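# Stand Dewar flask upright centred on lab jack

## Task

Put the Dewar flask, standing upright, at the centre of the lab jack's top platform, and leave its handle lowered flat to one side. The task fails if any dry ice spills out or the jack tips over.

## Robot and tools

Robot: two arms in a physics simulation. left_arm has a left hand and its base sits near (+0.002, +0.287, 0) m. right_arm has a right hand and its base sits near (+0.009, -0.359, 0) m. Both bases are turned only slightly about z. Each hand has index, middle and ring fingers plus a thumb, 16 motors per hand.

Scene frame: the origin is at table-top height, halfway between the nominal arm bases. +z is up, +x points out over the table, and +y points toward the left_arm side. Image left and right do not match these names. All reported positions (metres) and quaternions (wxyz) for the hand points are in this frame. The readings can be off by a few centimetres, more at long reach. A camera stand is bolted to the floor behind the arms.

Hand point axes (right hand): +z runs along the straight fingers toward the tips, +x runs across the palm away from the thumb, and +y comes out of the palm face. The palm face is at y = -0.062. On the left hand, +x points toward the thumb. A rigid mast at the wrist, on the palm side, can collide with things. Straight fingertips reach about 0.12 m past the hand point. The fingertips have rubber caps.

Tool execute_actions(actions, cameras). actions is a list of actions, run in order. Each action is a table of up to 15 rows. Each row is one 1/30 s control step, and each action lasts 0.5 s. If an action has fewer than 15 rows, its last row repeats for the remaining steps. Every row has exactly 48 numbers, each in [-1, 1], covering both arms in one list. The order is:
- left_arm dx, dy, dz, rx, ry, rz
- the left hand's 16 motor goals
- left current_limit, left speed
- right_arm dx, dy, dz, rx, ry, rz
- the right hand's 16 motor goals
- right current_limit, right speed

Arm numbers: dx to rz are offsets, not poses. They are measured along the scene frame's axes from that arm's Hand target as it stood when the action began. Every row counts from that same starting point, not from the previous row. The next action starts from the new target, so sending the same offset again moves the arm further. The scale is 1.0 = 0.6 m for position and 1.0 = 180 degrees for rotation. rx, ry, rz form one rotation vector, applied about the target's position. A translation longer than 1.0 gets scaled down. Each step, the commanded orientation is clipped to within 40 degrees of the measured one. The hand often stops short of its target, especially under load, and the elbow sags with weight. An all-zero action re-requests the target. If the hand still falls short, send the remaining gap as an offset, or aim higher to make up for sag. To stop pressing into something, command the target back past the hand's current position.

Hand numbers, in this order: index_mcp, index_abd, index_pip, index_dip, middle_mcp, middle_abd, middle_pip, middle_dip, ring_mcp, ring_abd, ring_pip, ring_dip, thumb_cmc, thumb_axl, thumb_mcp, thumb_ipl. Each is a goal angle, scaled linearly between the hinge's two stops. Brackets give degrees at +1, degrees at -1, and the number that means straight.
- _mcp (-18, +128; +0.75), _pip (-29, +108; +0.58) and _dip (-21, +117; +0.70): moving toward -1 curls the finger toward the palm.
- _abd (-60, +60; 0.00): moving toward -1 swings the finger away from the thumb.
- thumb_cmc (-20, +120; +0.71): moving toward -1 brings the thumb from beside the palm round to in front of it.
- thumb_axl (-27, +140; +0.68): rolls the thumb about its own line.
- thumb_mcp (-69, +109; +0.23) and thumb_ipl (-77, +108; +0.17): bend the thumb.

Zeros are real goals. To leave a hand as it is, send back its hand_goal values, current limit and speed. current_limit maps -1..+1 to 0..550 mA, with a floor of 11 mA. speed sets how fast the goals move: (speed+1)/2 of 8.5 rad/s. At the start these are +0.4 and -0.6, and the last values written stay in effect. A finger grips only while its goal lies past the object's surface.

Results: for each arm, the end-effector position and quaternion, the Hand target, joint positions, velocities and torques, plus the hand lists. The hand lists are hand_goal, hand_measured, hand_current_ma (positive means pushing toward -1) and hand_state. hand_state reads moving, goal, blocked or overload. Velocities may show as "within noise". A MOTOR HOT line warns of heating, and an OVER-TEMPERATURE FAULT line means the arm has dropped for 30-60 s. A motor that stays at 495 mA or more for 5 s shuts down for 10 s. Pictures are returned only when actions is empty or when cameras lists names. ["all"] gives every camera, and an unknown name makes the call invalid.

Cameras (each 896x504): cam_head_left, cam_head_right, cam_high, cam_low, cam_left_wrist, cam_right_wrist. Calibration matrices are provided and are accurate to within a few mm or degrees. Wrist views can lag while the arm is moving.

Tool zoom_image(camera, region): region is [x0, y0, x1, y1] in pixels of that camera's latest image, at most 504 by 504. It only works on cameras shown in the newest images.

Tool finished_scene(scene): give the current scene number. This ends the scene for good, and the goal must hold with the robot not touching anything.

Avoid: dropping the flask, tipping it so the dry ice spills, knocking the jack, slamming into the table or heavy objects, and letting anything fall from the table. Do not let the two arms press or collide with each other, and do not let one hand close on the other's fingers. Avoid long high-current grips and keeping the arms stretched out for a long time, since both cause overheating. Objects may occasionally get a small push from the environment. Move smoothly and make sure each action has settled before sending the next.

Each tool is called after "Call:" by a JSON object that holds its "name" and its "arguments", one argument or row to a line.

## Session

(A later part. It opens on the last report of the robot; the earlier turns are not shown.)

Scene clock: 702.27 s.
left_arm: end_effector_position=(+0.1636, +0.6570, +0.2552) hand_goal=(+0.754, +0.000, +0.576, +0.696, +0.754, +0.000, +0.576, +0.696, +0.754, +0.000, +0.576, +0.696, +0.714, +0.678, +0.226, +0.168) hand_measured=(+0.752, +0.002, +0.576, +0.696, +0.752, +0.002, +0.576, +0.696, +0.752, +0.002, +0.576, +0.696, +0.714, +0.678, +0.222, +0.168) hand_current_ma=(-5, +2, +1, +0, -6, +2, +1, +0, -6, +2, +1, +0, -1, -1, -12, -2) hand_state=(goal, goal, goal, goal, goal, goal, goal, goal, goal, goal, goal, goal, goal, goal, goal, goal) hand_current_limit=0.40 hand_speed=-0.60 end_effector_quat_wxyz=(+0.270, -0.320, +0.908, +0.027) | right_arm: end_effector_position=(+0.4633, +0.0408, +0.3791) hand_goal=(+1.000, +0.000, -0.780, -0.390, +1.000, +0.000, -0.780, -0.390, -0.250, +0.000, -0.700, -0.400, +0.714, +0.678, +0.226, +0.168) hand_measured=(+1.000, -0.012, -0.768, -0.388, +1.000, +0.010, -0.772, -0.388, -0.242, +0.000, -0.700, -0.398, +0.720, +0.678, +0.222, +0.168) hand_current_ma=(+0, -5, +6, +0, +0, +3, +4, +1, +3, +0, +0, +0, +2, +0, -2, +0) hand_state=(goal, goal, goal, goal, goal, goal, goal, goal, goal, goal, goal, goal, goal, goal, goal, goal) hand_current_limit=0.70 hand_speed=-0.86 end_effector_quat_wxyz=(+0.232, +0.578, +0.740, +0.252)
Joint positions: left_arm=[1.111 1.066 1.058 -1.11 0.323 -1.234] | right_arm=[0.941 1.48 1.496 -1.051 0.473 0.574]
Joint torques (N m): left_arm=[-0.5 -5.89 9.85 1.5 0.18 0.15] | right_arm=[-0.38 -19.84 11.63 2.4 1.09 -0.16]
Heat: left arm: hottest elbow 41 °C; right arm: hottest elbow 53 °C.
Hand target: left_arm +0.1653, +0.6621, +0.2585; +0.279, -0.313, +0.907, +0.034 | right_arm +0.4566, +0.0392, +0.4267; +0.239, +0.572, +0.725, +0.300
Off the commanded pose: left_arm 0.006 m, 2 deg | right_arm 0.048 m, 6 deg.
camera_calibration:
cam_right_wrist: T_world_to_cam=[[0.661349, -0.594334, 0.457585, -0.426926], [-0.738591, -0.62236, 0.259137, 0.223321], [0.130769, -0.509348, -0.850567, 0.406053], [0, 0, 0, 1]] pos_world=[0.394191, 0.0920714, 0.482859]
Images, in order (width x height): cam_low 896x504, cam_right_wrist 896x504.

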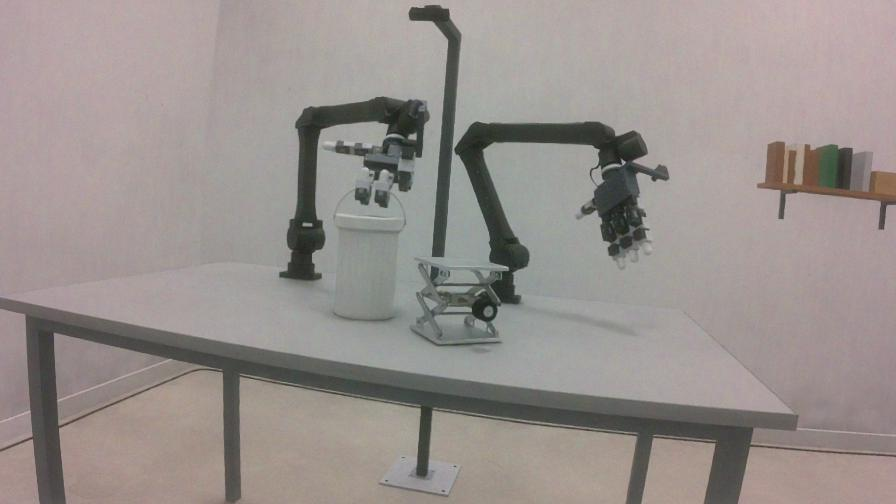

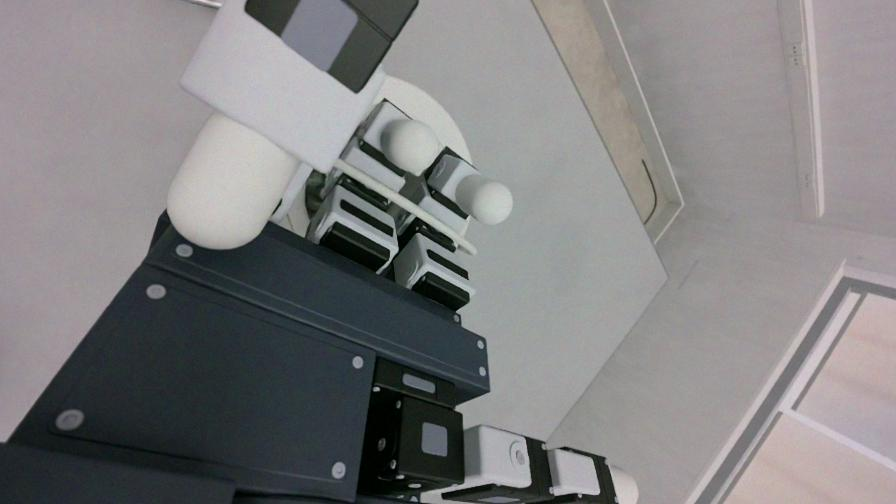

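Call:
{"name": "execute_actions", "arguments": {
  "actions": [
    [[0,0,0,0,0,0,0.754,0,0.576,0.696,0.754,0,0.576,0.696,0.754,0,0.576,0.696,0.714,0.678,0.226,0.168,0.4,-0.6,0,0,-0.02,0,0,0,1,0,-0.78,-0.39,1,0,-0.78,-0.39,-0.25,0,-0.7,-0.4,0.714,0.678,0.226,0.168,0.7,-0.86]],
    [[0,0,0,0,0,0,0.754,0,0.576,0.696,0.754,0,0.576,0.696,0.754,0,0.576,0.696,0.714,0.678,0.226,0.168,0.4,-0.6,0,0,-0.02,0,0,0,1,0,-0.78,-0.39,1,0,-0.78,-0.39,-0.25,0,-0.7,-0.4,0.714,0.678,0.226,0.168,0.7,-0.86]]
  ],
  "cameras": ["cam_low","cam_right_wrist"]
}}

Call:
{"name": "zoom_image", "arguments": {
  "camera": "cam_low",
  "region": [290, 100, 450, 320]
}}

Scene clock: 709.93 s.
left_arm: end_effector_position=(+0.1636, +0.6570, +0.2552) hand_goal=(+0.754, +0.000, +0.576, +0.696, +0.754, +0.000, +0.576, +0.696, +0.754, +0.000, +0.576, +0.696, +0.714, +0.678, +0.226, +0.168) hand_measured=(+0.752, +0.002, +0.576, +0.696, +0.752, +0.002, +0.576, +0.696, +0.752, +0.002, +0.576, +0.696, +0.714, +0.678, +0.222, +0.168) hand_current_ma=(-5, +2, +1, +0, -6, +2, +1, +0, -6, +2, +1, +0, -1, -1, -12, -2) hand_state=(goal, goal, goal, goal, goal, goal, goal, goal, goal, goal, goal, goal, goal, goal, goal, goal) hand_current_limit=0.40 hand_speed=-0.60 end_effector_quat_wxyz=(+0.270, -0.320, +0.908, +0.027) | right_arm: end_effector_position=(+0.4617, +0.0369, +0.3791) hand_goal=(+1.000, +0.000, -0.780, -0.390, +1.000, +0.000, -0.780, -0.390, -0.250, +0.000, -0.700, -0.400, +0.714, +0.678, +0.226, +0.168) hand_measured=(+1.000, -0.004, -0.772, -0.388, +1.000, +0.004, -0.774, -0.388, -0.242, +0.000, -0.700, -0.398, +0.720, +0.678, +0.222, +0.168) hand_current_ma=(+0, -1, +3, +0, +0, +1, +2, +1, +3, +0, +0, +0, +2, +0, -2, +0) hand_state=(goal, goal, goal, goal, goal, goal, goal, goal, goal, goal, goal, goal, goal, goal, goal, goal) hand_current_limit=0.70 hand_speed=-0.86 end_effector_quat_wxyz=(+0.235, +0.579, +0.732, +0.273)
Joint positions: left_arm=[1.111 1.066 1.058 -1.11 0.323 -1.234] | right_arm=[0.941 1.454 1.447 -0.982 0.481 0.572]
Joint torques (N m): left_arm=[-0.62 -5.71 9.87 1.55 0.19 0.15] | right_arm=[-0.26 -16.62 10.45 2.22 0.8 -0.14]
Heat: left arm: hottest elbow 41 °C; right arm: hottest elbow 51 °C.
Hand target: left_arm +0.1653, +0.6621, +0.2585; +0.279, -0.313, +0.907, +0.034 | right_arm +0.4566, +0.0392, +0.4027; +0.239, +0.572, +0.725, +0.300
Off the commanded pose: left_arm 0.006 m, 2 deg | right_arm 0.024 m, 3 deg.
camera_calibration:
cam_right_wrist: T_world_to_cam=[[0.644887, -0.611172, 0.4589, -0.420386], [-0.747991, -0.628006, 0.214752, 0.241015], [0.156942, -0.481743, -0.862144, 0.395545], [0, 0, 0, 1]] pos_world=[0.389301, 0.0849817, 0.482174]
Images, in order (width x height): cam_low 896x504, cam_right_wrist 896x504.

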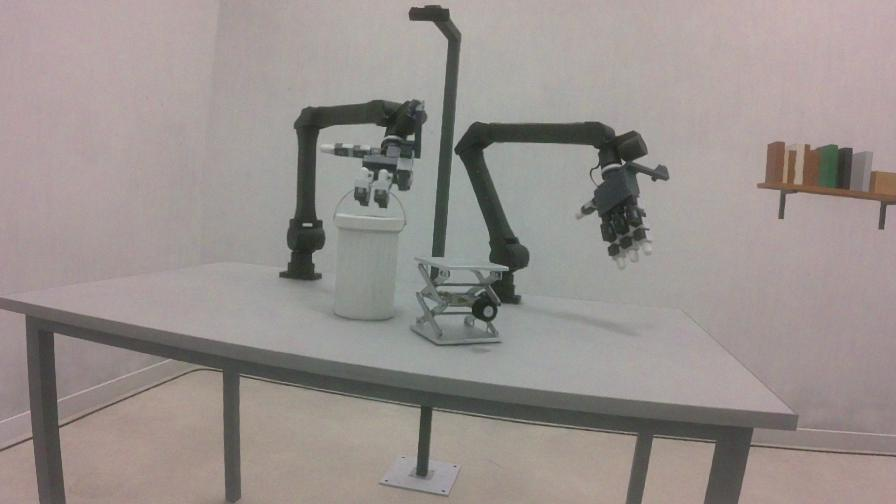

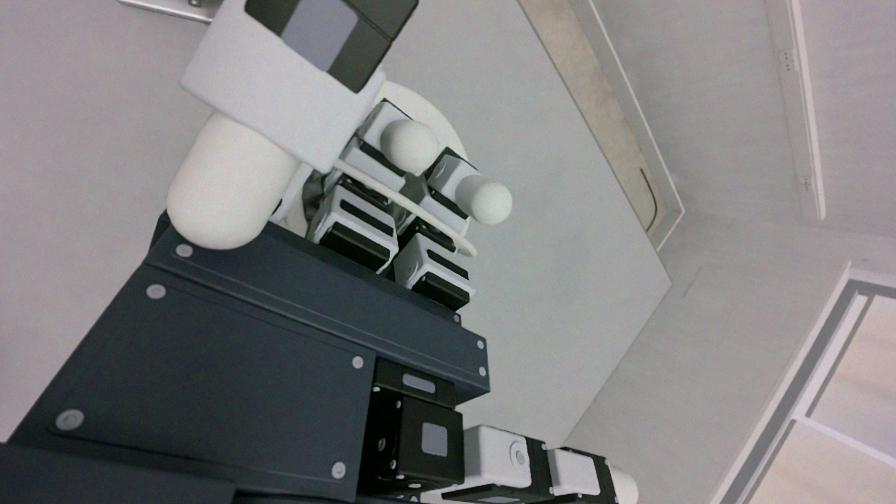

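Scaled by 2.291.

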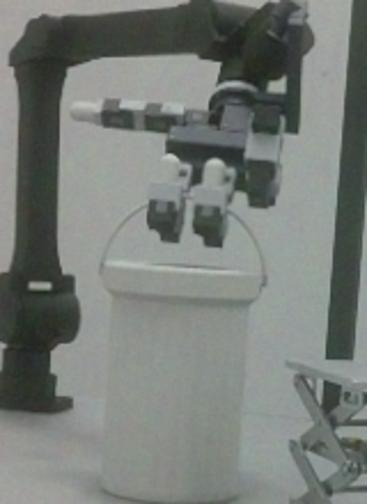

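Call:
{"name": "execute_actions", "arguments": {
  "actions": [
    [[0,0,0,0,0,0,0.754,0,0.576,0.696,0.754,0,0.576,0.696,0.754,0,0.576,0.696,0.714,0.678,0.226,0.168,0.4,-0.6,0,0,-0.02,0,0,0,1,0,-0.78,-0.39,1,0,-0.78,-0.39,-0.25,0,-0.7,-0.4,0.714,0.678,0.226,0.168,0.7,-0.86]],
    [[0,0,0,0,0,0,0.754,0,0.576,0.696,0.754,0,0.576,0.696,0.754,0,0.576,0.696,0.714,0.678,0.226,0.168,0.4,-0.6,0,0,-0.007,0,0,0,1,0,-0.78,0.77,1,0,-0.78,0.77,-0.25,0,-0.7,-0.4,0.714,0.678,0.226,0.168,0.4,-0.7]],
    [[0,0,0,0,0,0,0.754,0,0.576,0.696,0.754,0,0.576,0.696,0.754,0,0.576,0.696,0.714,0.678,0.226,0.168,0.4,-0.6,0,0,0,0,0,0,1,0,-0.45,0.77,1,0,-0.45,0.77,-0.25,0,-0.7,-0.4,0.714,0.678,0.226,0.168,0.4,-0.7]]
  ],
  "cameras": ["cam_low","cam_right_wrist"]
}}

Call:
{"name": "zoom_image", "arguments": {
  "camera": "cam_low",
  "region": [290, 100, 450, 320]
}}

Scene clock: 720.07 s.
left_arm: end_effector_position=(+0.1636, +0.6570, +0.2552) hand_goal=(+0.754, +0.000, +0.576, +0.696, +0.754, +0.000, +0.576, +0.696, +0.754, +0.000, +0.576, +0.696, +0.714, +0.678, +0.226, +0.168) hand_measured=(+0.752, +0.002, +0.576, +0.696, +0.752, +0.002, +0.576, +0.696, +0.752, +0.002, +0.576, +0.696, +0.714, +0.678, +0.222, +0.168) hand_current_ma=(-5, +2, +1, +0, -6, +2, +1, +0, -6, +2, +1, +0, -1, -1, -12, -2) hand_state=(goal, goal, goal, goal, goal, goal, goal, goal, goal, goal, goal, goal, goal, goal, goal, goal) hand_current_limit=0.40 hand_speed=-0.60 end_effector_quat_wxyz=(+0.270, -0.320, +0.908, +0.027) | right_arm: end_effector_position=(+0.4612, +0.0357, +0.3743) hand_goal=(+1.000, +0.000, -0.450, +0.770, +1.000, +0.000, -0.450, +0.770, -0.250, +0.000, -0.700, -0.400, +0.714, +0.678, +0.226, +0.168) hand_measured=(+1.000, -0.004, -0.450, +0.768, +1.000, +0.002, -0.450, +0.768, -0.242, +0.000, -0.700, -0.398, +0.720, +0.678, +0.222, +0.168) hand_current_ma=(+0, -1, +0, +0, +0, +0, +0, +0, +3, +0, +0, +0, +2, +0, -2, +0) hand_state=(goal, goal, goal, goal, goal, goal, goal, goal, goal, goal, goal, goal, goal, goal, goal, goal) hand_current_limit=0.40 hand_speed=-0.70 end_effector_quat_wxyz=(+0.236, +0.579, +0.727, +0.284)
Joint positions: left_arm=[1.111 1.066 1.058 -1.11 0.323 -1.234] | right_arm=[0.941 1.443 1.411 -0.933 0.484 0.571]
Joint torques (N m): left_arm=[-0.62 -5.71 9.83 1.51 0.19 0.15] | right_arm=[-0.09 -16.15 9.99 1.89 0.68 -0.12]
Heat: left arm: hottest elbow 41 °C; right arm: hottest elbow 50 °C.
Hand target: left_arm +0.1653, +0.6621, +0.2585; +0.279, -0.313, +0.907, +0.034 | right_arm +0.4566, +0.0392, +0.3865; +0.239, +0.572, +0.725, +0.300
Off the commanded pose: left_arm 0.006 m, 2 deg | right_arm 0.014 m, 2 deg.
camera_calibration:
cam_right_wrist: T_world_to_cam=[[0.636918, -0.619604, 0.458721, -0.414449], [-0.751738, -0.631098, 0.191325, 0.251642], [0.170952, -0.466697, -0.867738, 0.38596], [0, 0, 0, 1]] pos_world=[0.387158, 0.0821422, 0.476883]
Images, in order (width x height): cam_low 896x504, cam_right_wrist 896x504.

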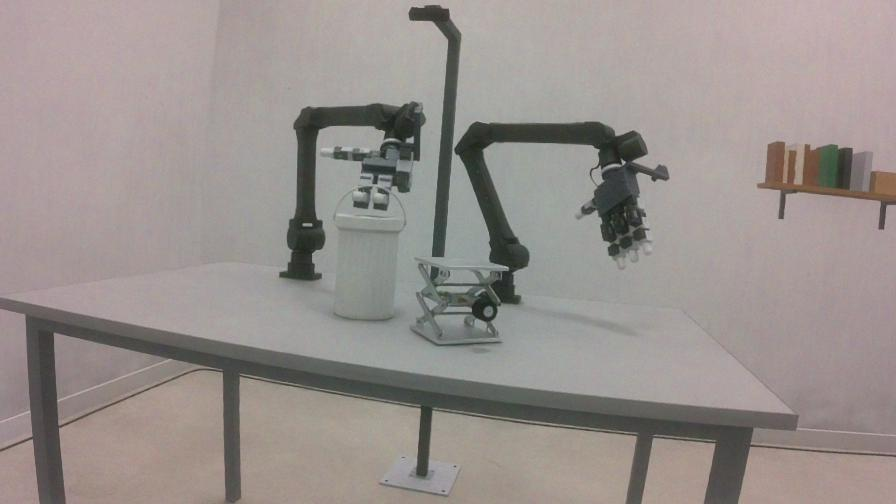

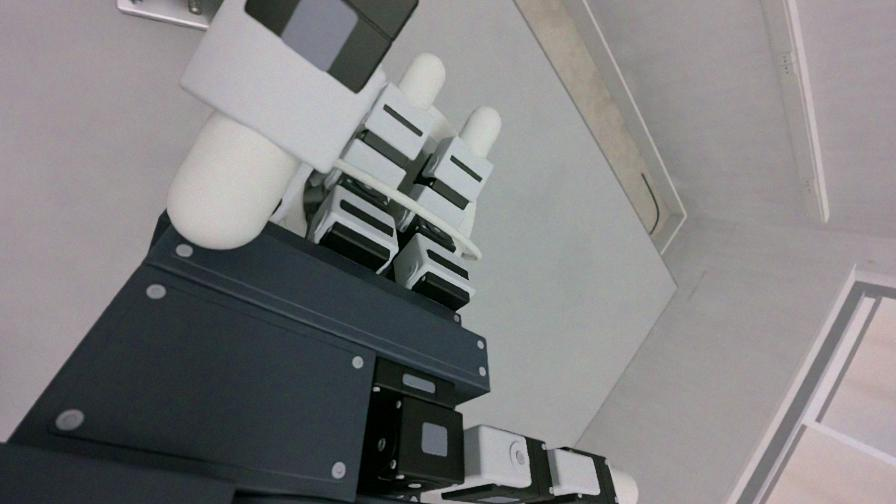

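Scaled by 2.291.

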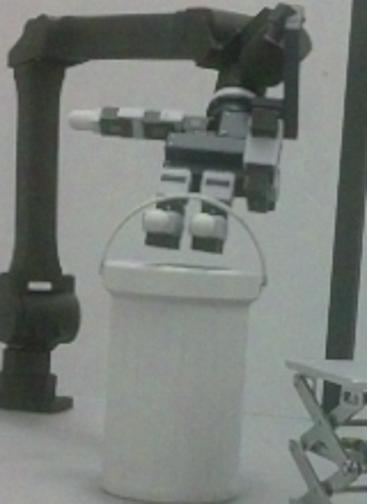

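Call:
{"name": "execute_actions", "arguments": {
  "actions": [
    [[0,0,0,0,0,0,0.754,0,0.576,0.696,0.754,0,0.576,0.696,0.754,0,0.576,0.696,0.714,0.678,0.226,0.168,0.4,-0.6,0,0,-0.02,0,0,0,1,0,-0.30,0.77,1,0,-0.30,0.77,-0.25,0,-0.7,-0.4,0.714,0.678,0.226,0.168,0.4,-0.7]],
    [[0,0,0,0,0,0,0.754,0,0.576,0.696,0.754,0,0.576,0.696,0.754,0,0.576,0.696,0.714,0.678,0.226,0.168,0.4,-0.6,-0.033,-0.004,0,0,0,0,1,0,-0.30,0.77,1,0,-0.30,0.77,-0.25,0,-0.7,-0.4,0.714,0.678,0.226,0.168,0.4,-0.7]]
  ],
  "cameras": ["cam_low","cam_right_wrist"]
}}

Call:
{"name": "zoom_image", "arguments": {
  "camera": "cam_low",
  "region": [290, 100, 450, 320]
}}

Scene clock: 729.03 s.
left_arm: end_effector_position=(+0.1636, +0.6570, +0.2552) hand_goal=(+0.754, +0.000, +0.576, +0.696, +0.754, +0.000, +0.576, +0.696, +0.754, +0.000, +0.576, +0.696, +0.714, +0.678, +0.226, +0.168) hand_measured=(+0.752, +0.002, +0.576, +0.696, +0.752, +0.002, +0.576, +0.696, +0.752, +0.002, +0.576, +0.696, +0.714, +0.678, +0.222, +0.168) hand_current_ma=(-5, +2, +1, +0, -6, +2, +1, +0, -6, +2, +1, +0, -1, -1, -12, -2) hand_state=(goal, goal, goal, goal, goal, goal, goal, goal, goal, goal, goal, goal, goal, goal, goal, goal) hand_current_limit=0.40 hand_speed=-0.60 end_effector_quat_wxyz=(+0.270, -0.320, +0.908, +0.027) | right_arm: end_effector_position=(+0.4404, +0.0375, +0.3681) hand_goal=(+1.000, +0.000, -0.300, +0.770, +1.000, +0.000, -0.300, +0.770, -0.250, +0.000, -0.700, -0.400, +0.714, +0.678, +0.226, +0.168) hand_measured=(+1.000, -0.002, -0.300, +0.768, +1.000, +0.000, -0.300, +0.768, -0.244, +0.000, -0.700, -0.398, +0.720, +0.678, +0.222, +0.168) hand_current_ma=(+0, +0, +0, +0, +0, +0, +0, +0, +2, +0, +0, +0, +2, +0, -2, +0) hand_state=(goal, goal, goal, goal, goal, goal, goal, goal, goal, goal, goal, goal, goal, goal, goal, goal) hand_current_limit=0.40 hand_speed=-0.70 end_effector_quat_wxyz=(+0.238, +0.571, +0.729, +0.293)
Joint positions: left_arm=[1.111 1.066 1.058 -1.11 0.323 -1.234] | right_arm=[0.978 1.408 1.35 -0.899 0.504 0.583]
Joint torques (N m): left_arm=[-0.73 -5.89 9.88 1.52 0.2 0.14] | right_arm=[-0.09 -14.39 9.92 1.14 0.64 0.01]
Heat: left arm: hottest elbow 41 °C; right arm: hottest elbow 49 °C.
Hand target: left_arm +0.1653, +0.6621, +0.2585; +0.279, -0.313, +0.907, +0.034 | right_arm +0.4368, +0.0368, +0.3745; +0.239, +0.572, +0.725, +0.300
Off the commanded pose: left_arm 0.006 m, 2 deg | right_arm 0.007 m, 1 deg.
camera_calibration:
cam_right_wrist: T_world_to_cam=[[0.63965, -0.611566, 0.465656, -0.401418], [-0.744177, -0.644401, 0.175922, 0.241158], [0.192481, -0.459059, -0.867304, 0.375083], [0, 0, 0, 1]] pos_world=[0.364035, 0.0820939, 0.469808]
Images, in order (width x height): cam_low 896x504, cam_right_wrist 896x504.

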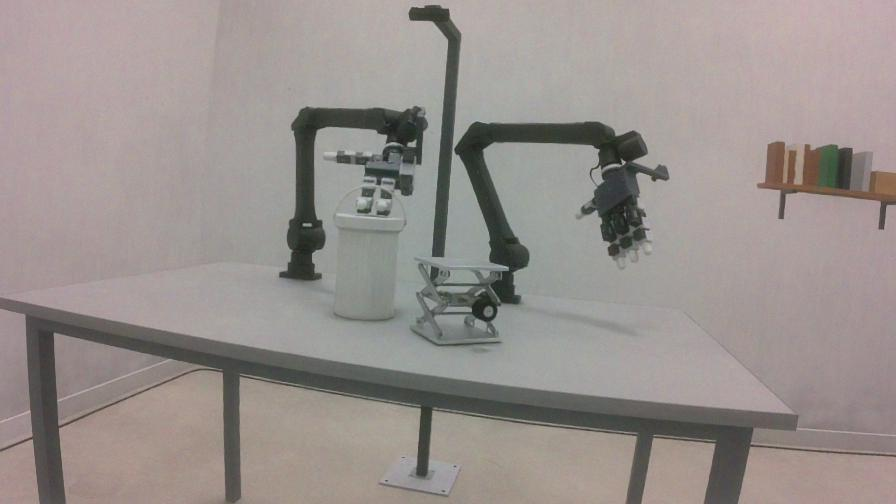

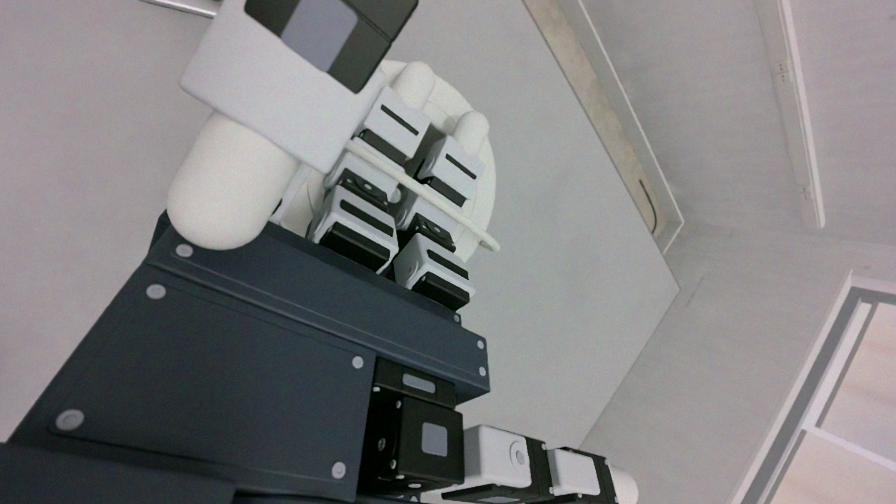

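Scaled by 2.291.

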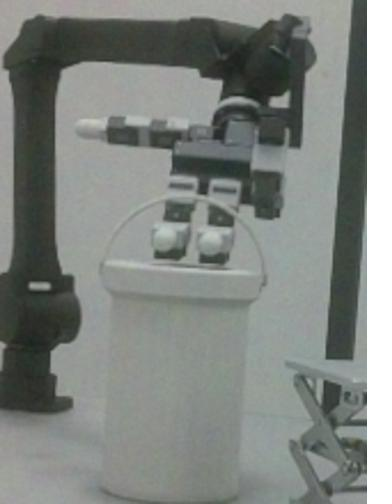

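Call:
{"name": "execute_actions", "arguments": {
  "actions": [
    [[0,0,0,0,0,0,0.754,0,0.576,0.696,0.754,0,0.576,0.696,0.754,0,0.576,0.696,0.714,0.678,0.226,0.168,0.4,-0.6,-0.04,-0.005,0,0,0,0,1,0,-0.30,0.77,1,0,-0.30,0.77,-0.25,0,-0.7,-0.4,0.714,0.678,0.226,0.168,0.4,-0.7]],
    [[0,0,0,0,0,0,0.754,0,0.576,0.696,0.754,0,0.576,0.696,0.754,0,0.576,0.696,0.714,0.678,0.226,0.168,0.4,-0.6,-0.04,-0.005,0,0,0,0,1,0,-0.30,0.77,1,0,-0.30,0.77,-0.25,0,-0.7,-0.4,0.714,0.678,0.226,0.168,0.4,-0.7]]
  ],
  "cameras": ["cam_low","cam_right_wrist"]
}}

Call:
{"name": "zoom_image", "arguments": {
  "camera": "cam_low",
  "region": [290, 100, 450, 320]
}}

Scene clock: 737.63 s.
left_arm: end_effector_position=(+0.1636, +0.6570, +0.2552) hand_goal=(+0.754, +0.000, +0.576, +0.696, +0.754, +0.000, +0.576, +0.696, +0.754, +0.000, +0.576, +0.696, +0.714, +0.678, +0.226, +0.168) hand_measured=(+0.752, +0.002, +0.576, +0.696, +0.752, +0.002, +0.576, +0.696, +0.752, +0.002, +0.576, +0.696, +0.714, +0.678, +0.222, +0.168) hand_current_ma=(-5, +2, +1, +0, -6, +2, +1, +0, -6, +2, +1, +0, -1, -1, -12, -2) hand_state=(goal, goal, goal, goal, goal, goal, goal, goal, goal, goal, goal, goal, goal, goal, goal, goal) hand_current_limit=0.40 hand_speed=-0.60 end_effector_quat_wxyz=(+0.270, -0.320, +0.908, +0.027) | right_arm: end_effector_position=(+0.3918, +0.0337, +0.3670) hand_goal=(+1.000, +0.000, -0.300, +0.770, +1.000, +0.000, -0.300, +0.770, -0.250, +0.000, -0.700, -0.400, +0.714, +0.678, +0.226, +0.168) hand_measured=(+1.000, -0.002, -0.300, +0.768, +1.000, +0.000, -0.300, +0.768, -0.244, +0.000, -0.700, -0.398, +0.720, +0.678, +0.222, +0.168) hand_current_ma=(+0, +0, +0, +0, +0, +0, +0, +0, +2, +0, +0, +0, +2, +0, -2, +0) hand_state=(goal, goal, goal, goal, goal, goal, goal, goal, goal, goal, goal, goal, goal, goal, goal, goal) hand_current_limit=0.40 hand_speed=-0.70 end_effector_quat_wxyz=(+0.237, +0.570, +0.729, +0.295)
Joint positions: left_arm=[1.111 1.066 1.058 -1.11 0.323 -1.234] | right_arm=[1.068 1.339 1.283 -0.939 0.553 0.668]
Joint torques (N m): left_arm=[-0.56 -5.77 9.87 1.52 0.19 0.16] | right_arm=[-0.62 -13.45 10.21 0.65 0.77 0.03]
Heat: left arm: hottest elbow 41 °C; right arm: hottest elbow 48 °C.
Hand target: left_arm +0.1653, +0.6621, +0.2585; +0.279, -0.313, +0.907, +0.034 | right_arm +0.3888, +0.0308, +0.3745; +0.239, +0.572, +0.725, +0.300
Off the commanded pose: left_arm 0.006 m, 2 deg | right_arm 0.009 m, 1 deg.
camera_calibration:
cam_right_wrist: T_world_to_cam=[[0.64036, -0.611618, 0.46461, -0.371978], [-0.742806, -0.647025, 0.172039, 0.203663], [0.195392, -0.455282, -0.868643, 0.380964], [0, 0, 0, 1]] pos_world=[0.315045, 0.0777124, 0.468708]
Images, in order (width x height): cam_low 896x504, cam_right_wrist 896x504.

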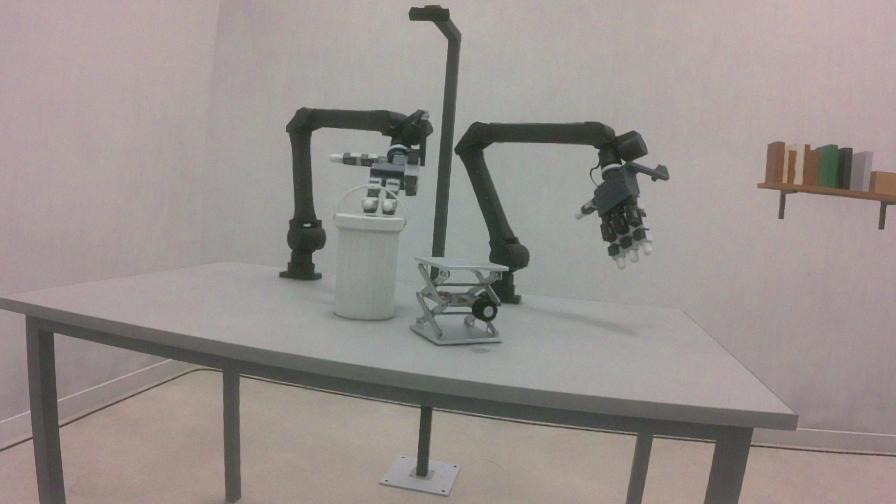

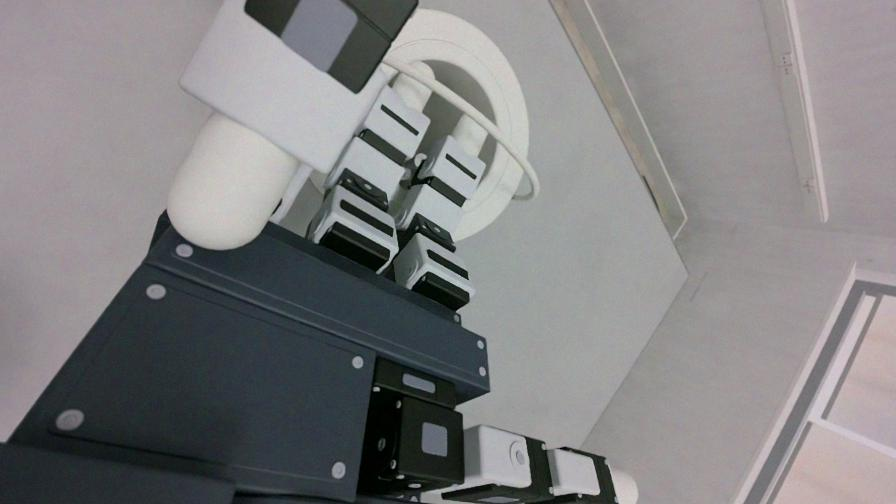

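Scaled by 2.291.

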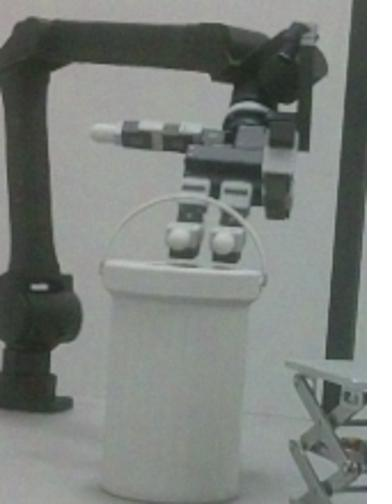

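Call:
{"name": "execute_actions", "arguments": {
  "actions": [
    [[0,0,0,0,0,0,0.754,0,0.576,0.696,0.754,0,0.576,0.696,0.754,0,0.576,0.696,0.714,0.678,0.226,0.168,0.4,-0.6,-0.05,-0.006,0.005,0,0,0,1,0,-0.30,0.77,1,0,-0.30,0.77,-0.25,0,-0.7,-0.4,0.714,0.678,0.226,0.168,0.4,-0.7]],
    [[0,0,0,0,0,0,0.754,0,0.576,0.696,0.754,0,0.576,0.696,0.754,0,0.576,0.696,0.714,0.678,0.226,0.168,0.4,-0.6,-0.05,-0.006,0.005,0,0,0,1,0,-0.30,0.77,1,0,-0.30,0.77,-0.25,0,-0.7,-0.4,0.714,0.678,0.226,0.168,0.4,-0.7]],
    [[0,0,0,0,0,0,0.754,0,0.576,0.696,0.754,0,0.576,0.696,0.754,0,0.576,0.696,0.714,0.678,0.226,0.168,0.4,-0.6,-0.05,-0.006,0.005,0,0,0,1,0,-0.30,0.77,1,0,-0.30,0.77,-0.25,0,-0.7,-0.4,0.714,0.678,0.226,0.168,0.4,-0.7]]
  ],
  "cameras": ["cam_low","cam_right_wrist"]
}}

Scene clock: 748.87 s.
left_arm: end_effector_position=(+0.1636, +0.6570, +0.2552) hand_goal=(+0.754, +0.000, +0.576, +0.696, +0.754, +0.000, +0.576, +0.696, +0.754, +0.000, +0.576, +0.696, +0.714, +0.678, +0.226, +0.168) hand_measured=(+0.752, +0.002, +0.576, +0.696, +0.752, +0.002, +0.576, +0.696, +0.752, +0.002, +0.576, +0.696, +0.714, +0.678, +0.222, +0.168) hand_current_ma=(-5, +2, +1, +0, -6, +2, +1, +0, -6, +2, +1, +0, -1, -1, -12, -2) hand_state=(goal, goal, goal, goal, goal, goal, goal, goal, goal, goal, goal, goal, goal, goal, goal, goal) hand_current_limit=0.40 hand_speed=-0.60 end_effector_quat_wxyz=(+0.270, -0.320, +0.908, +0.027) | right_arm: end_effector_position=(+0.2997, +0.0246, +0.3772) hand_goal=(+1.000, +0.000, -0.300, +0.770, +1.000, +0.000, -0.300, +0.770, -0.250, +0.000, -0.700, -0.400, +0.714, +0.678, +0.226, +0.168) hand_measured=(+1.000, -0.002, -0.300, +0.768, +1.000, +0.000, -0.300, +0.768, -0.244, +0.000, -0.700, -0.398, +0.720, +0.678, +0.222, +0.168) hand_current_ma=(+0, +0, +0, +0, +0, +0, +0, +0, +2, +0, +0, +0, +2, +0, -2, +0) hand_state=(goal, goal, goal, goal, goal, goal, goal, goal, goal, goal, goal, goal, goal, goal, goal, goal) hand_current_limit=0.40 hand_speed=-0.70 end_effector_quat_wxyz=(+0.237, +0.569, +0.730, +0.295)
Joint positions: left_arm=[1.111 1.066 1.058 -1.11 0.323 -1.234] | right_arm=[1.272 1.242 1.233 -1.108 0.654 0.879]
Joint torques (N m): left_arm=[-0.62 -5.83 9.84 1.54 0.18 0.14] | right_arm=[-0.67 -11.99 10.07 0.35 0.9 0.02]
Heat: left arm: hottest elbow 41 °C; right arm: hottest elbow 47 °C.
Hand target: left_arm +0.1653, +0.6621, +0.2585; +0.279, -0.313, +0.907, +0.034 | right_arm +0.2988, +0.0200, +0.3835; +0.239, +0.572, +0.725, +0.300
Off the commanded pose: left_arm 0.006 m, 2 deg | right_arm 0.008 m, 1 deg.
camera_calibration:
cam_right_wrist: T_world_to_cam=[[0.641348, -0.609241, 0.466366, -0.324377], [-0.741267, -0.648867, 0.171741, 0.127361], [0.197978, -0.455848, -0.86776, 0.402539], [0, 0, 0, 1]] pos_world=[0.222753, 0.0685136, 0.478713]
Images, in order (width x height): cam_low 896x504, cam_right_wrist 896x504.

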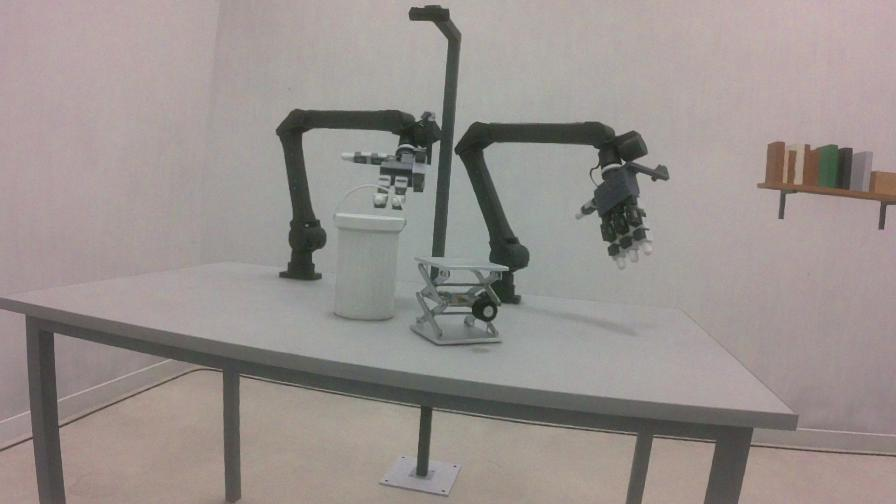

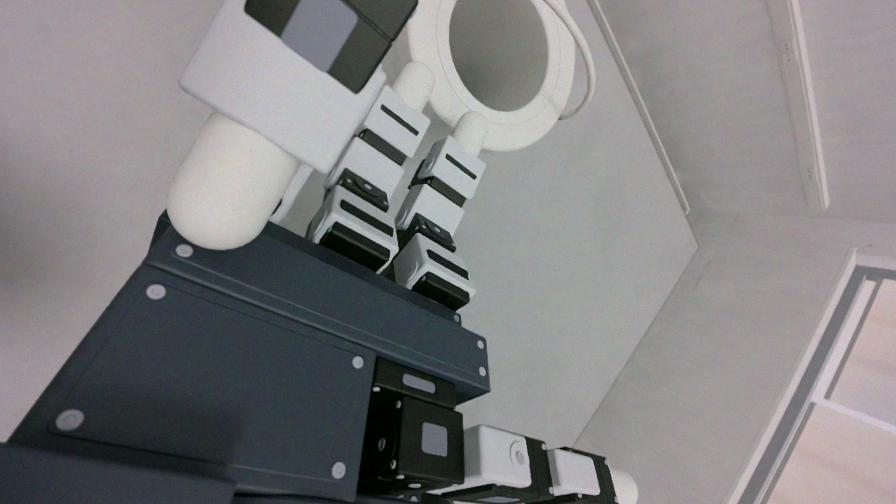

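Call:
{"name": "execute_actions", "arguments": {
  "actions": [
    [[0,0,0,0,0,0,0.754,0,0.576,0.696,0.754,0,0.576,0.696,0.754,0,0.576,0.696,0.714,0.678,0.226,0.168,0.4,-0.6,-0.02,-0.06,0,0,0,0,1,0,-0.30,0.77,1,0,-0.30,0.77,-0.25,0,-0.7,-0.4,0.714,0.678,0.226,0.168,0.4,-0.7]],
    [[0,0,0,0,0,0,0.754,0,0.576,0.696,0.754,0,0.576,0.696,0.754,0,0.576,0.696,0.714,0.678,0.226,0.168,0.4,-0.6,0,-0.08,0,0,0,-0.01,1,0,-0.30,0.77,1,0,-0.30,0.77,-0.25,0,-0.7,-0.4,0.714,0.678,0.226,0.168,0.4,-0.7]],
    [[0,0,0,0,0,0,0.754,0,0.576,0.696,0.754,0,0.576,0.696,0.754,0,0.576,0.696,0.714,0.678,0.226,0.168,0.4,-0.6,0.01,-0.08,0,0,0,-0.01,1,0,-0.30,0.77,1,0,-0.30,0.77,-0.25,0,-0.7,-0.4,0.714,0.678,0.226,0.168,0.4,-0.7]],
    [[0,0,0,0,0,0,0.754,0,0.576,0.696,0.754,0,0.576,0.696,0.754,0,0.576,0.696,0.714,0.678,0.226,0.168,0.4,-0.6,0.02,-0.08,0,0,0,-0.015,1,0,-0.30,0.77,1,0,-0.30,0.77,-0.25,0,-0.7,-0.4,0.714,0.678,0.226,0.168,0.4,-0.7]],
    [[0,0,0,0,0,0,0.754,0,0.576,0.696,0.754,0,0.576,0.696,0.754,0,0.576,0.696,0.714,0.678,0.226,0.168,0.4,-0.6,0.02,-0.08,0,0,0,-0.015,1,0,-0.30,0.77,1,0,-0.30,0.77,-0.25,0,-0.7,-0.4,0.714,0.678,0.226,0.168,0.4,-0.7]],
    [[0,0,0,0,0,0,0.754,0,0.576,0.696,0.754,0,0.576,0.696,0.754,0,0.576,0.696,0.714,0.678,0.226,0.168,0.4,-0.6,0,-0.08,0,0,0,-0.02,1,0,-0.30,0.77,1,0,-0.30,0.77,-0.25,0,-0.7,-0.4,0.714,0.678,0.226,0.168,0.4,-0.7]],
    [[0,0,0,0,0,0,0.754,0,0.576,0.696,0.754,0,0.576,0.696,0.754,0,0.576,0.696,0.714,0.678,0.226,0.168,0.4,-0.6,0,-0.08,0,0,0,-0.03,1,0,-0.30,0.77,1,0,-0.30,0.77,-0.25,0,-0.7,-0.4,0.714,0.678,0.226,0.168,0.4,-0.7]]
  ],
  "cameras": ["cam_head_left","cam_head_right","cam_high","cam_low"]
}}

Call:
{"name": "zoom_image", "arguments": {
  "camera": "cam_head_left",
  "region": [310, 130, 460, 290]
}}

Call:
{"name": "zoom_image", "arguments": {
  "camera": "cam_high",
  "region": [390, 110, 540, 260]
}}

Call:
{"name": "zoom_image", "arguments": {
  "camera": "cam_low",
  "region": [290, 150, 450, 320]
}}

Scene clock: 770.60 s.
left_arm: end_effector_position=(+0.1636, +0.6570, +0.2552) hand_goal=(+0.754, +0.000, +0.576, +0.696, +0.754, +0.000, +0.576, +0.696, +0.754, +0.000, +0.576, +0.696, +0.714, +0.678, +0.226, +0.168) hand_measured=(+0.752, +0.002, +0.576, +0.696, +0.752, +0.002, +0.576, +0.696, +0.752, +0.002, +0.576, +0.696, +0.714, +0.678, +0.222, +0.168) hand_current_ma=(-5, +2, +1, +0, -6, +2, +1, +0, -6, +2, +1, +0, -1, -1, -12, -2) hand_state=(goal, goal, goal, goal, goal, goal, goal, goal, goal, goal, goal, goal, goal, goal, goal, goal) hand_current_limit=0.40 hand_speed=-0.60 end_effector_quat_wxyz=(+0.270, -0.320, +0.908, +0.027) | right_arm: end_effector_position=(+0.3177, -0.3038, +0.3814) hand_goal=(+1.000, +0.000, -0.300, +0.770, +1.000, +0.000, -0.300, +0.770, -0.250, +0.000, -0.700, -0.400, +0.714, +0.678, +0.226, +0.168) hand_measured=(+1.000, -0.002, -0.298, +0.768, +1.000, +0.000, -0.300, +0.768, -0.244, +0.000, -0.700, -0.398, +0.720, +0.678, +0.222, +0.168) hand_current_ma=(+0, +0, +0, +0, +0, +0, +0, +0, +2, +0, +0, +0, +2, +0, -1, +0) hand_state=(goal, goal, goal, goal, goal, goal, goal, goal, goal, goal, goal, goal, goal, goal, goal, goal) hand_current_limit=0.40 hand_speed=-0.70 end_effector_quat_wxyz=(+0.281, +0.682, +0.624, +0.258)
Joint positions: left_arm=[1.111 1.066 1.058 -1.11 0.323 -1.234] | right_arm=[0.622 0.599 0.874 -1.204 0.483 0.557]
Joint torques (N m): left_arm=[-0.44 -5.95 9.83 1.54 0.17 0.15] | right_arm=[-1.85 -1.38 10.04 1.14 0.35 -0.14]
Heat: left arm: hottest elbow 41 °C; right arm: hottest elbow 45 °C.
Hand target: left_arm +0.1653, +0.6621, +0.2585; +0.279, -0.313, +0.907, +0.034 | right_arm +0.3168, -0.3040, +0.3835; +0.283, +0.678, +0.627, +0.259
Off the commanded pose: left_arm 0.006 m, 2 deg | right_arm 0.002 m, 1 deg.
Images, in order (width x height): cam_head_left 896x504, cam_head_right 896x504, cam_high 896x504, cam_low 896x504.

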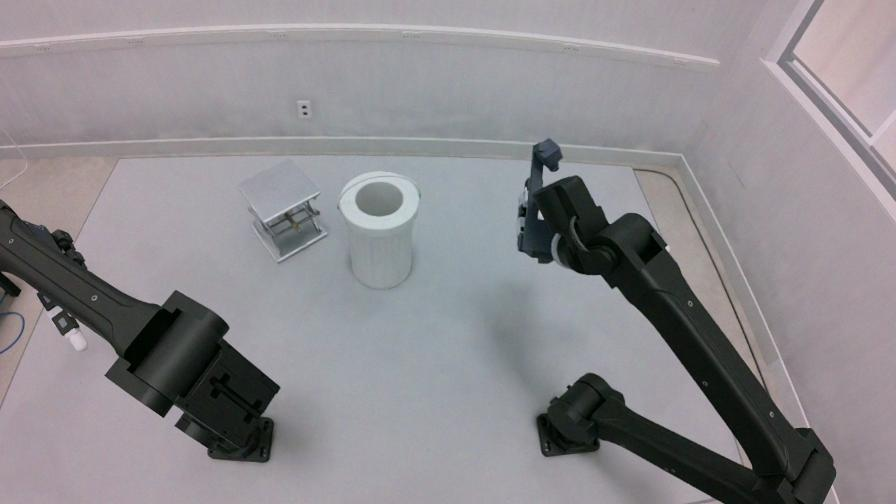

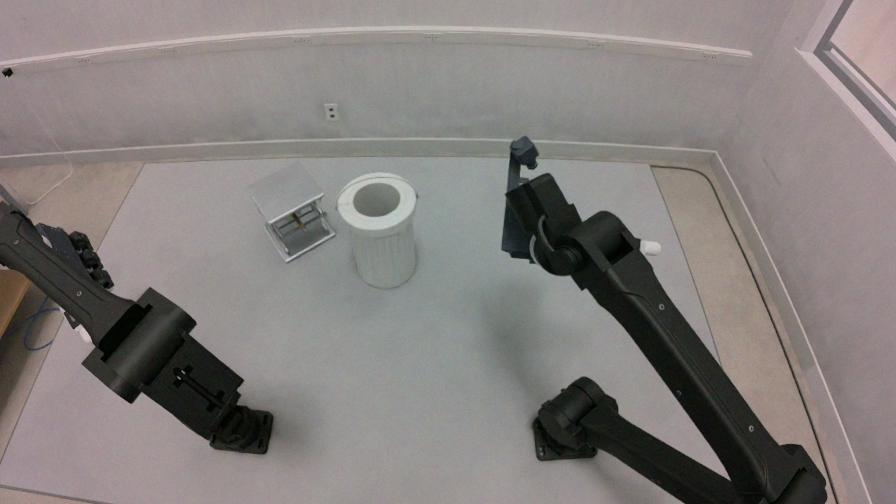

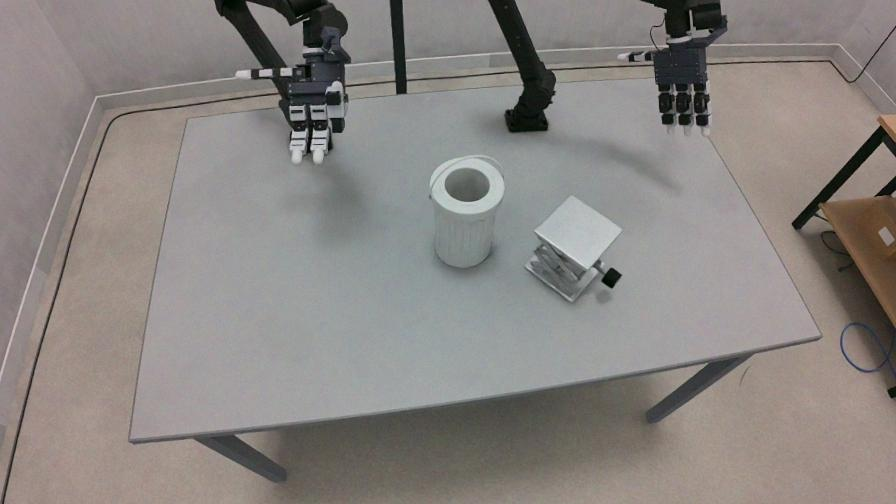

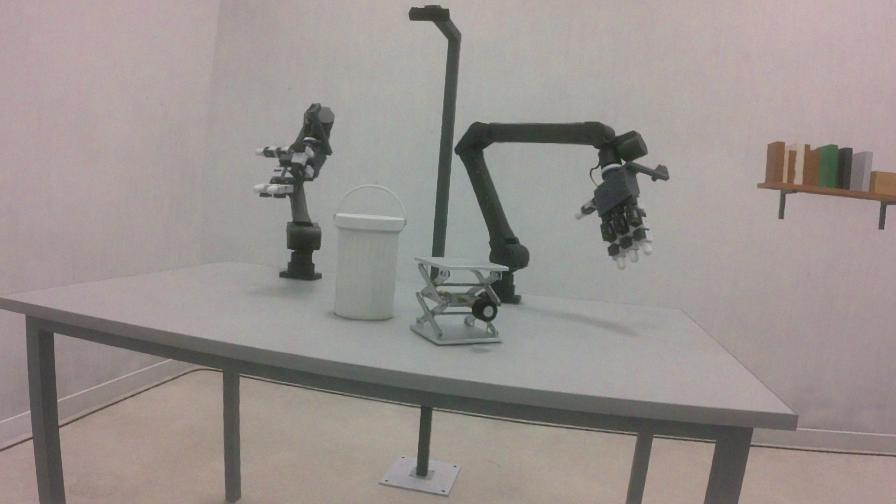

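Scaled by 3.150.

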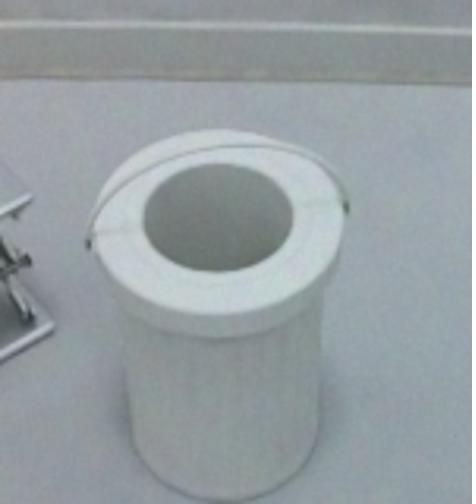

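Scaled by 3.360.

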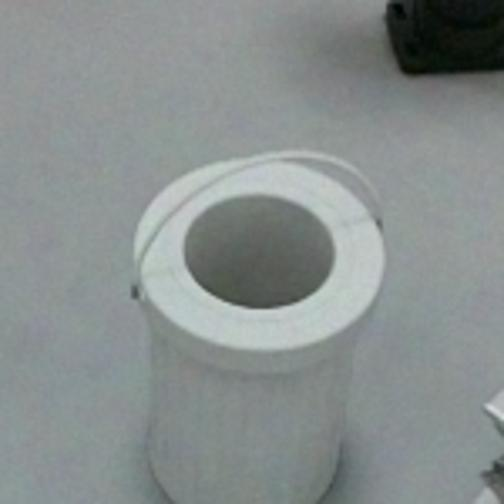

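Scaled by 2.965.

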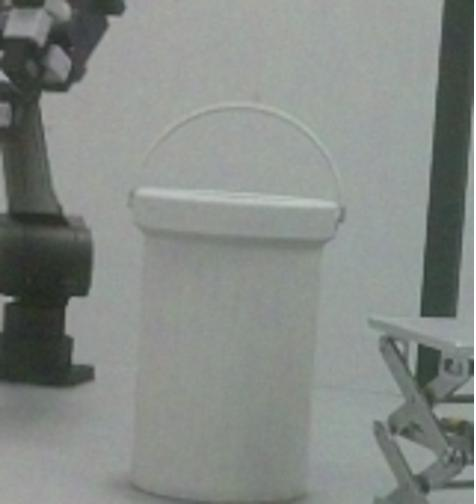

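Call:
{"name": "execute_actions", "arguments": {
  "actions": [
    [[0.033,0,0.083,0.0457,0.0088,-0.0642,0.754,0,0.576,0.696,0.754,0,0.576,0.696,0.754,0,0.576,0.696,0.714,0.678,0.226,0.168,0.4,-0.6,0,-0.08,0,0,0,-0.015,1,0,0.58,0.7,1,0,0.58,0.7,1,0,0.58,0.7,0.714,0.678,0.226,0.168,0.4,-0.7]],
    [[0.05,0,0.083,0.0457,0.0088,-0.0642,0.754,0,0.576,0.696,0.754,0,0.576,0.696,0.754,0,0.576,0.696,0.714,0.678,0.226,0.168,0.4,-0.6,0,-0.08,0,0,0,-0.015,1,0,0.58,0.7,1,0,0.58,0.7,1,0,0.58,0.7,0.714,0.678,0.226,0.168,0.4,-0.7]],
    [[0.05,-0.067,0.067,0.0457,0.0088,-0.0642,0.754,0,0.576,0.696,0.754,0,0.576,0.696,0.754,0,0.576,0.696,0.714,0.678,0.226,0.168,0.4,-0.6,0,-0.08,-0.03,0,0,-0.015,1,0,0.58,0.7,1,0,0.58,0.7,1,0,0.58,0.7,0.714,0.678,0.226,0.168,0.4,-0.7]],
    [[0.05,-0.083,0,0.0457,0.0088,-0.0642,0.754,0,0.576,0.696,0.754,0,0.576,0.696,0.754,0,0.576,0.696,0.714,0.678,0.226,0.168,0.4,-0.6,0,-0.06,-0.05,0,0,-0.015,1,0,0.58,0.7,1,0,0.58,0.7,1,0,0.58,0.7,0.714,0.678,0.226,0.168,0.4,-0.7]]
  ],
  "cameras": ["cam_head_left","cam_high"]
}}

Scene clock: 815.83 s.
left_arm: end_effector_position=(+0.2719, +0.5680, +0.3948) hand_goal=(+0.754, +0.000, +0.576, +0.696, +0.754, +0.000, +0.576, +0.696, +0.754, +0.000, +0.576, +0.696, +0.714, +0.678, +0.226, +0.168) hand_measured=(+0.756, +0.002, +0.576, +0.696, +0.756, +0.002, +0.576, +0.696, +0.756, +0.002, +0.576, +0.696, +0.716, +0.678, +0.222, +0.168) hand_current_ma=(+5, +5, +0, +0, +7, +5, +0, +0, +6, +5, +0, +0, +4, -1, -12, -2) hand_state=(goal, goal, goal, goal, goal, goal, goal, goal, goal, goal, goal, goal, goal, goal, goal, goal) hand_current_limit=0.40 hand_speed=-0.60 end_effector_quat_wxyz=(+0.293, +0.150, +0.927, +0.180) | right_arm: end_effector_position=(+0.3116, -0.4831, +0.3298) hand_goal=(+1.000, +0.000, +0.580, +0.700, +1.000, +0.000, +0.580, +0.700, +1.000, +0.000, +0.580, +0.700, +0.714, +0.678, +0.226, +0.168) hand_measured=(+1.000, +0.000, +0.578, +0.702, +1.000, +0.000, +0.578, +0.702, +1.000, +0.000, +0.578, +0.698, +0.718, +0.678, +0.224, +0.168) hand_current_ma=(+0, +0, +0, +0, +0, +0, +0, +1, +0, +0, +0, +0, +1, +0, -1, +0) hand_state=(goal, goal, goal, goal, goal, goal, goal, goal, goal, goal, goal, goal, goal, goal, goal, goal) hand_current_limit=0.40 hand_speed=-0.70 end_effector_quat_wxyz=(+0.298, +0.740, +0.557, +0.230)
Joint positions: left_arm=[0.76 0.829 1.107 -1.179 0.222 -0.59] | right_arm=[-0.385 0.487 0.7 -1.014 -0.073 -0.064]
Joint torques (N m): left_arm=[-1.32 -1.32 10.09 2.04 -0.14 0.2] | right_arm=[-1.96 -0.38 10.96 2.24 -0.13 -0.16]
Heat: left arm: hottest elbow 42 °C; right arm: hottest elbow 44 °C.
Hand target: left_arm +0.2751, +0.5721, +0.3983; +0.296, +0.155, +0.924, +0.188 | right_arm +0.3168, -0.4840, +0.3355; +0.306, +0.734, +0.560, +0.231
Off the commanded pose: left_arm 0.006 m, 1 deg | right_arm 0.008 m, 1 deg.
Images, in order (width x height): cam_head_left 896x504, cam_high 896x504.

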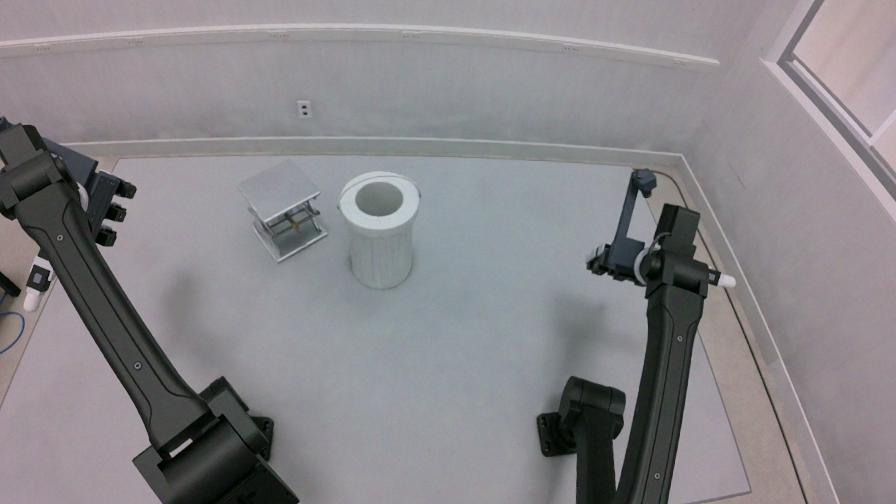

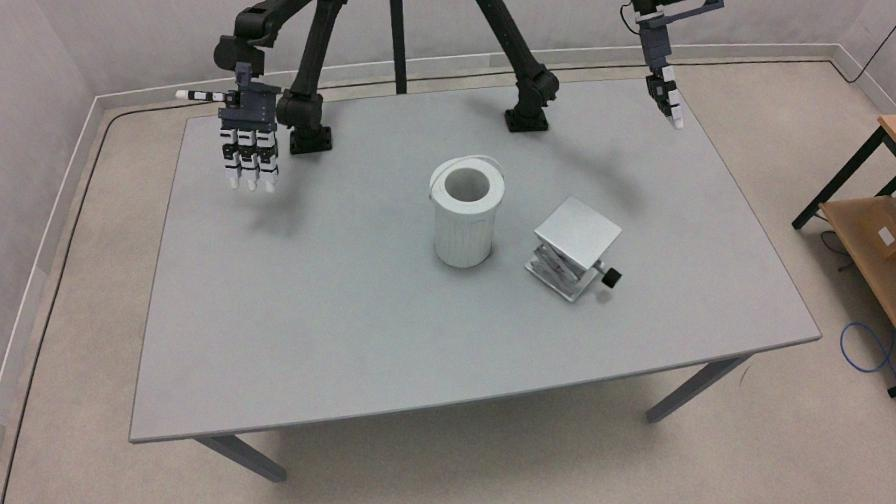

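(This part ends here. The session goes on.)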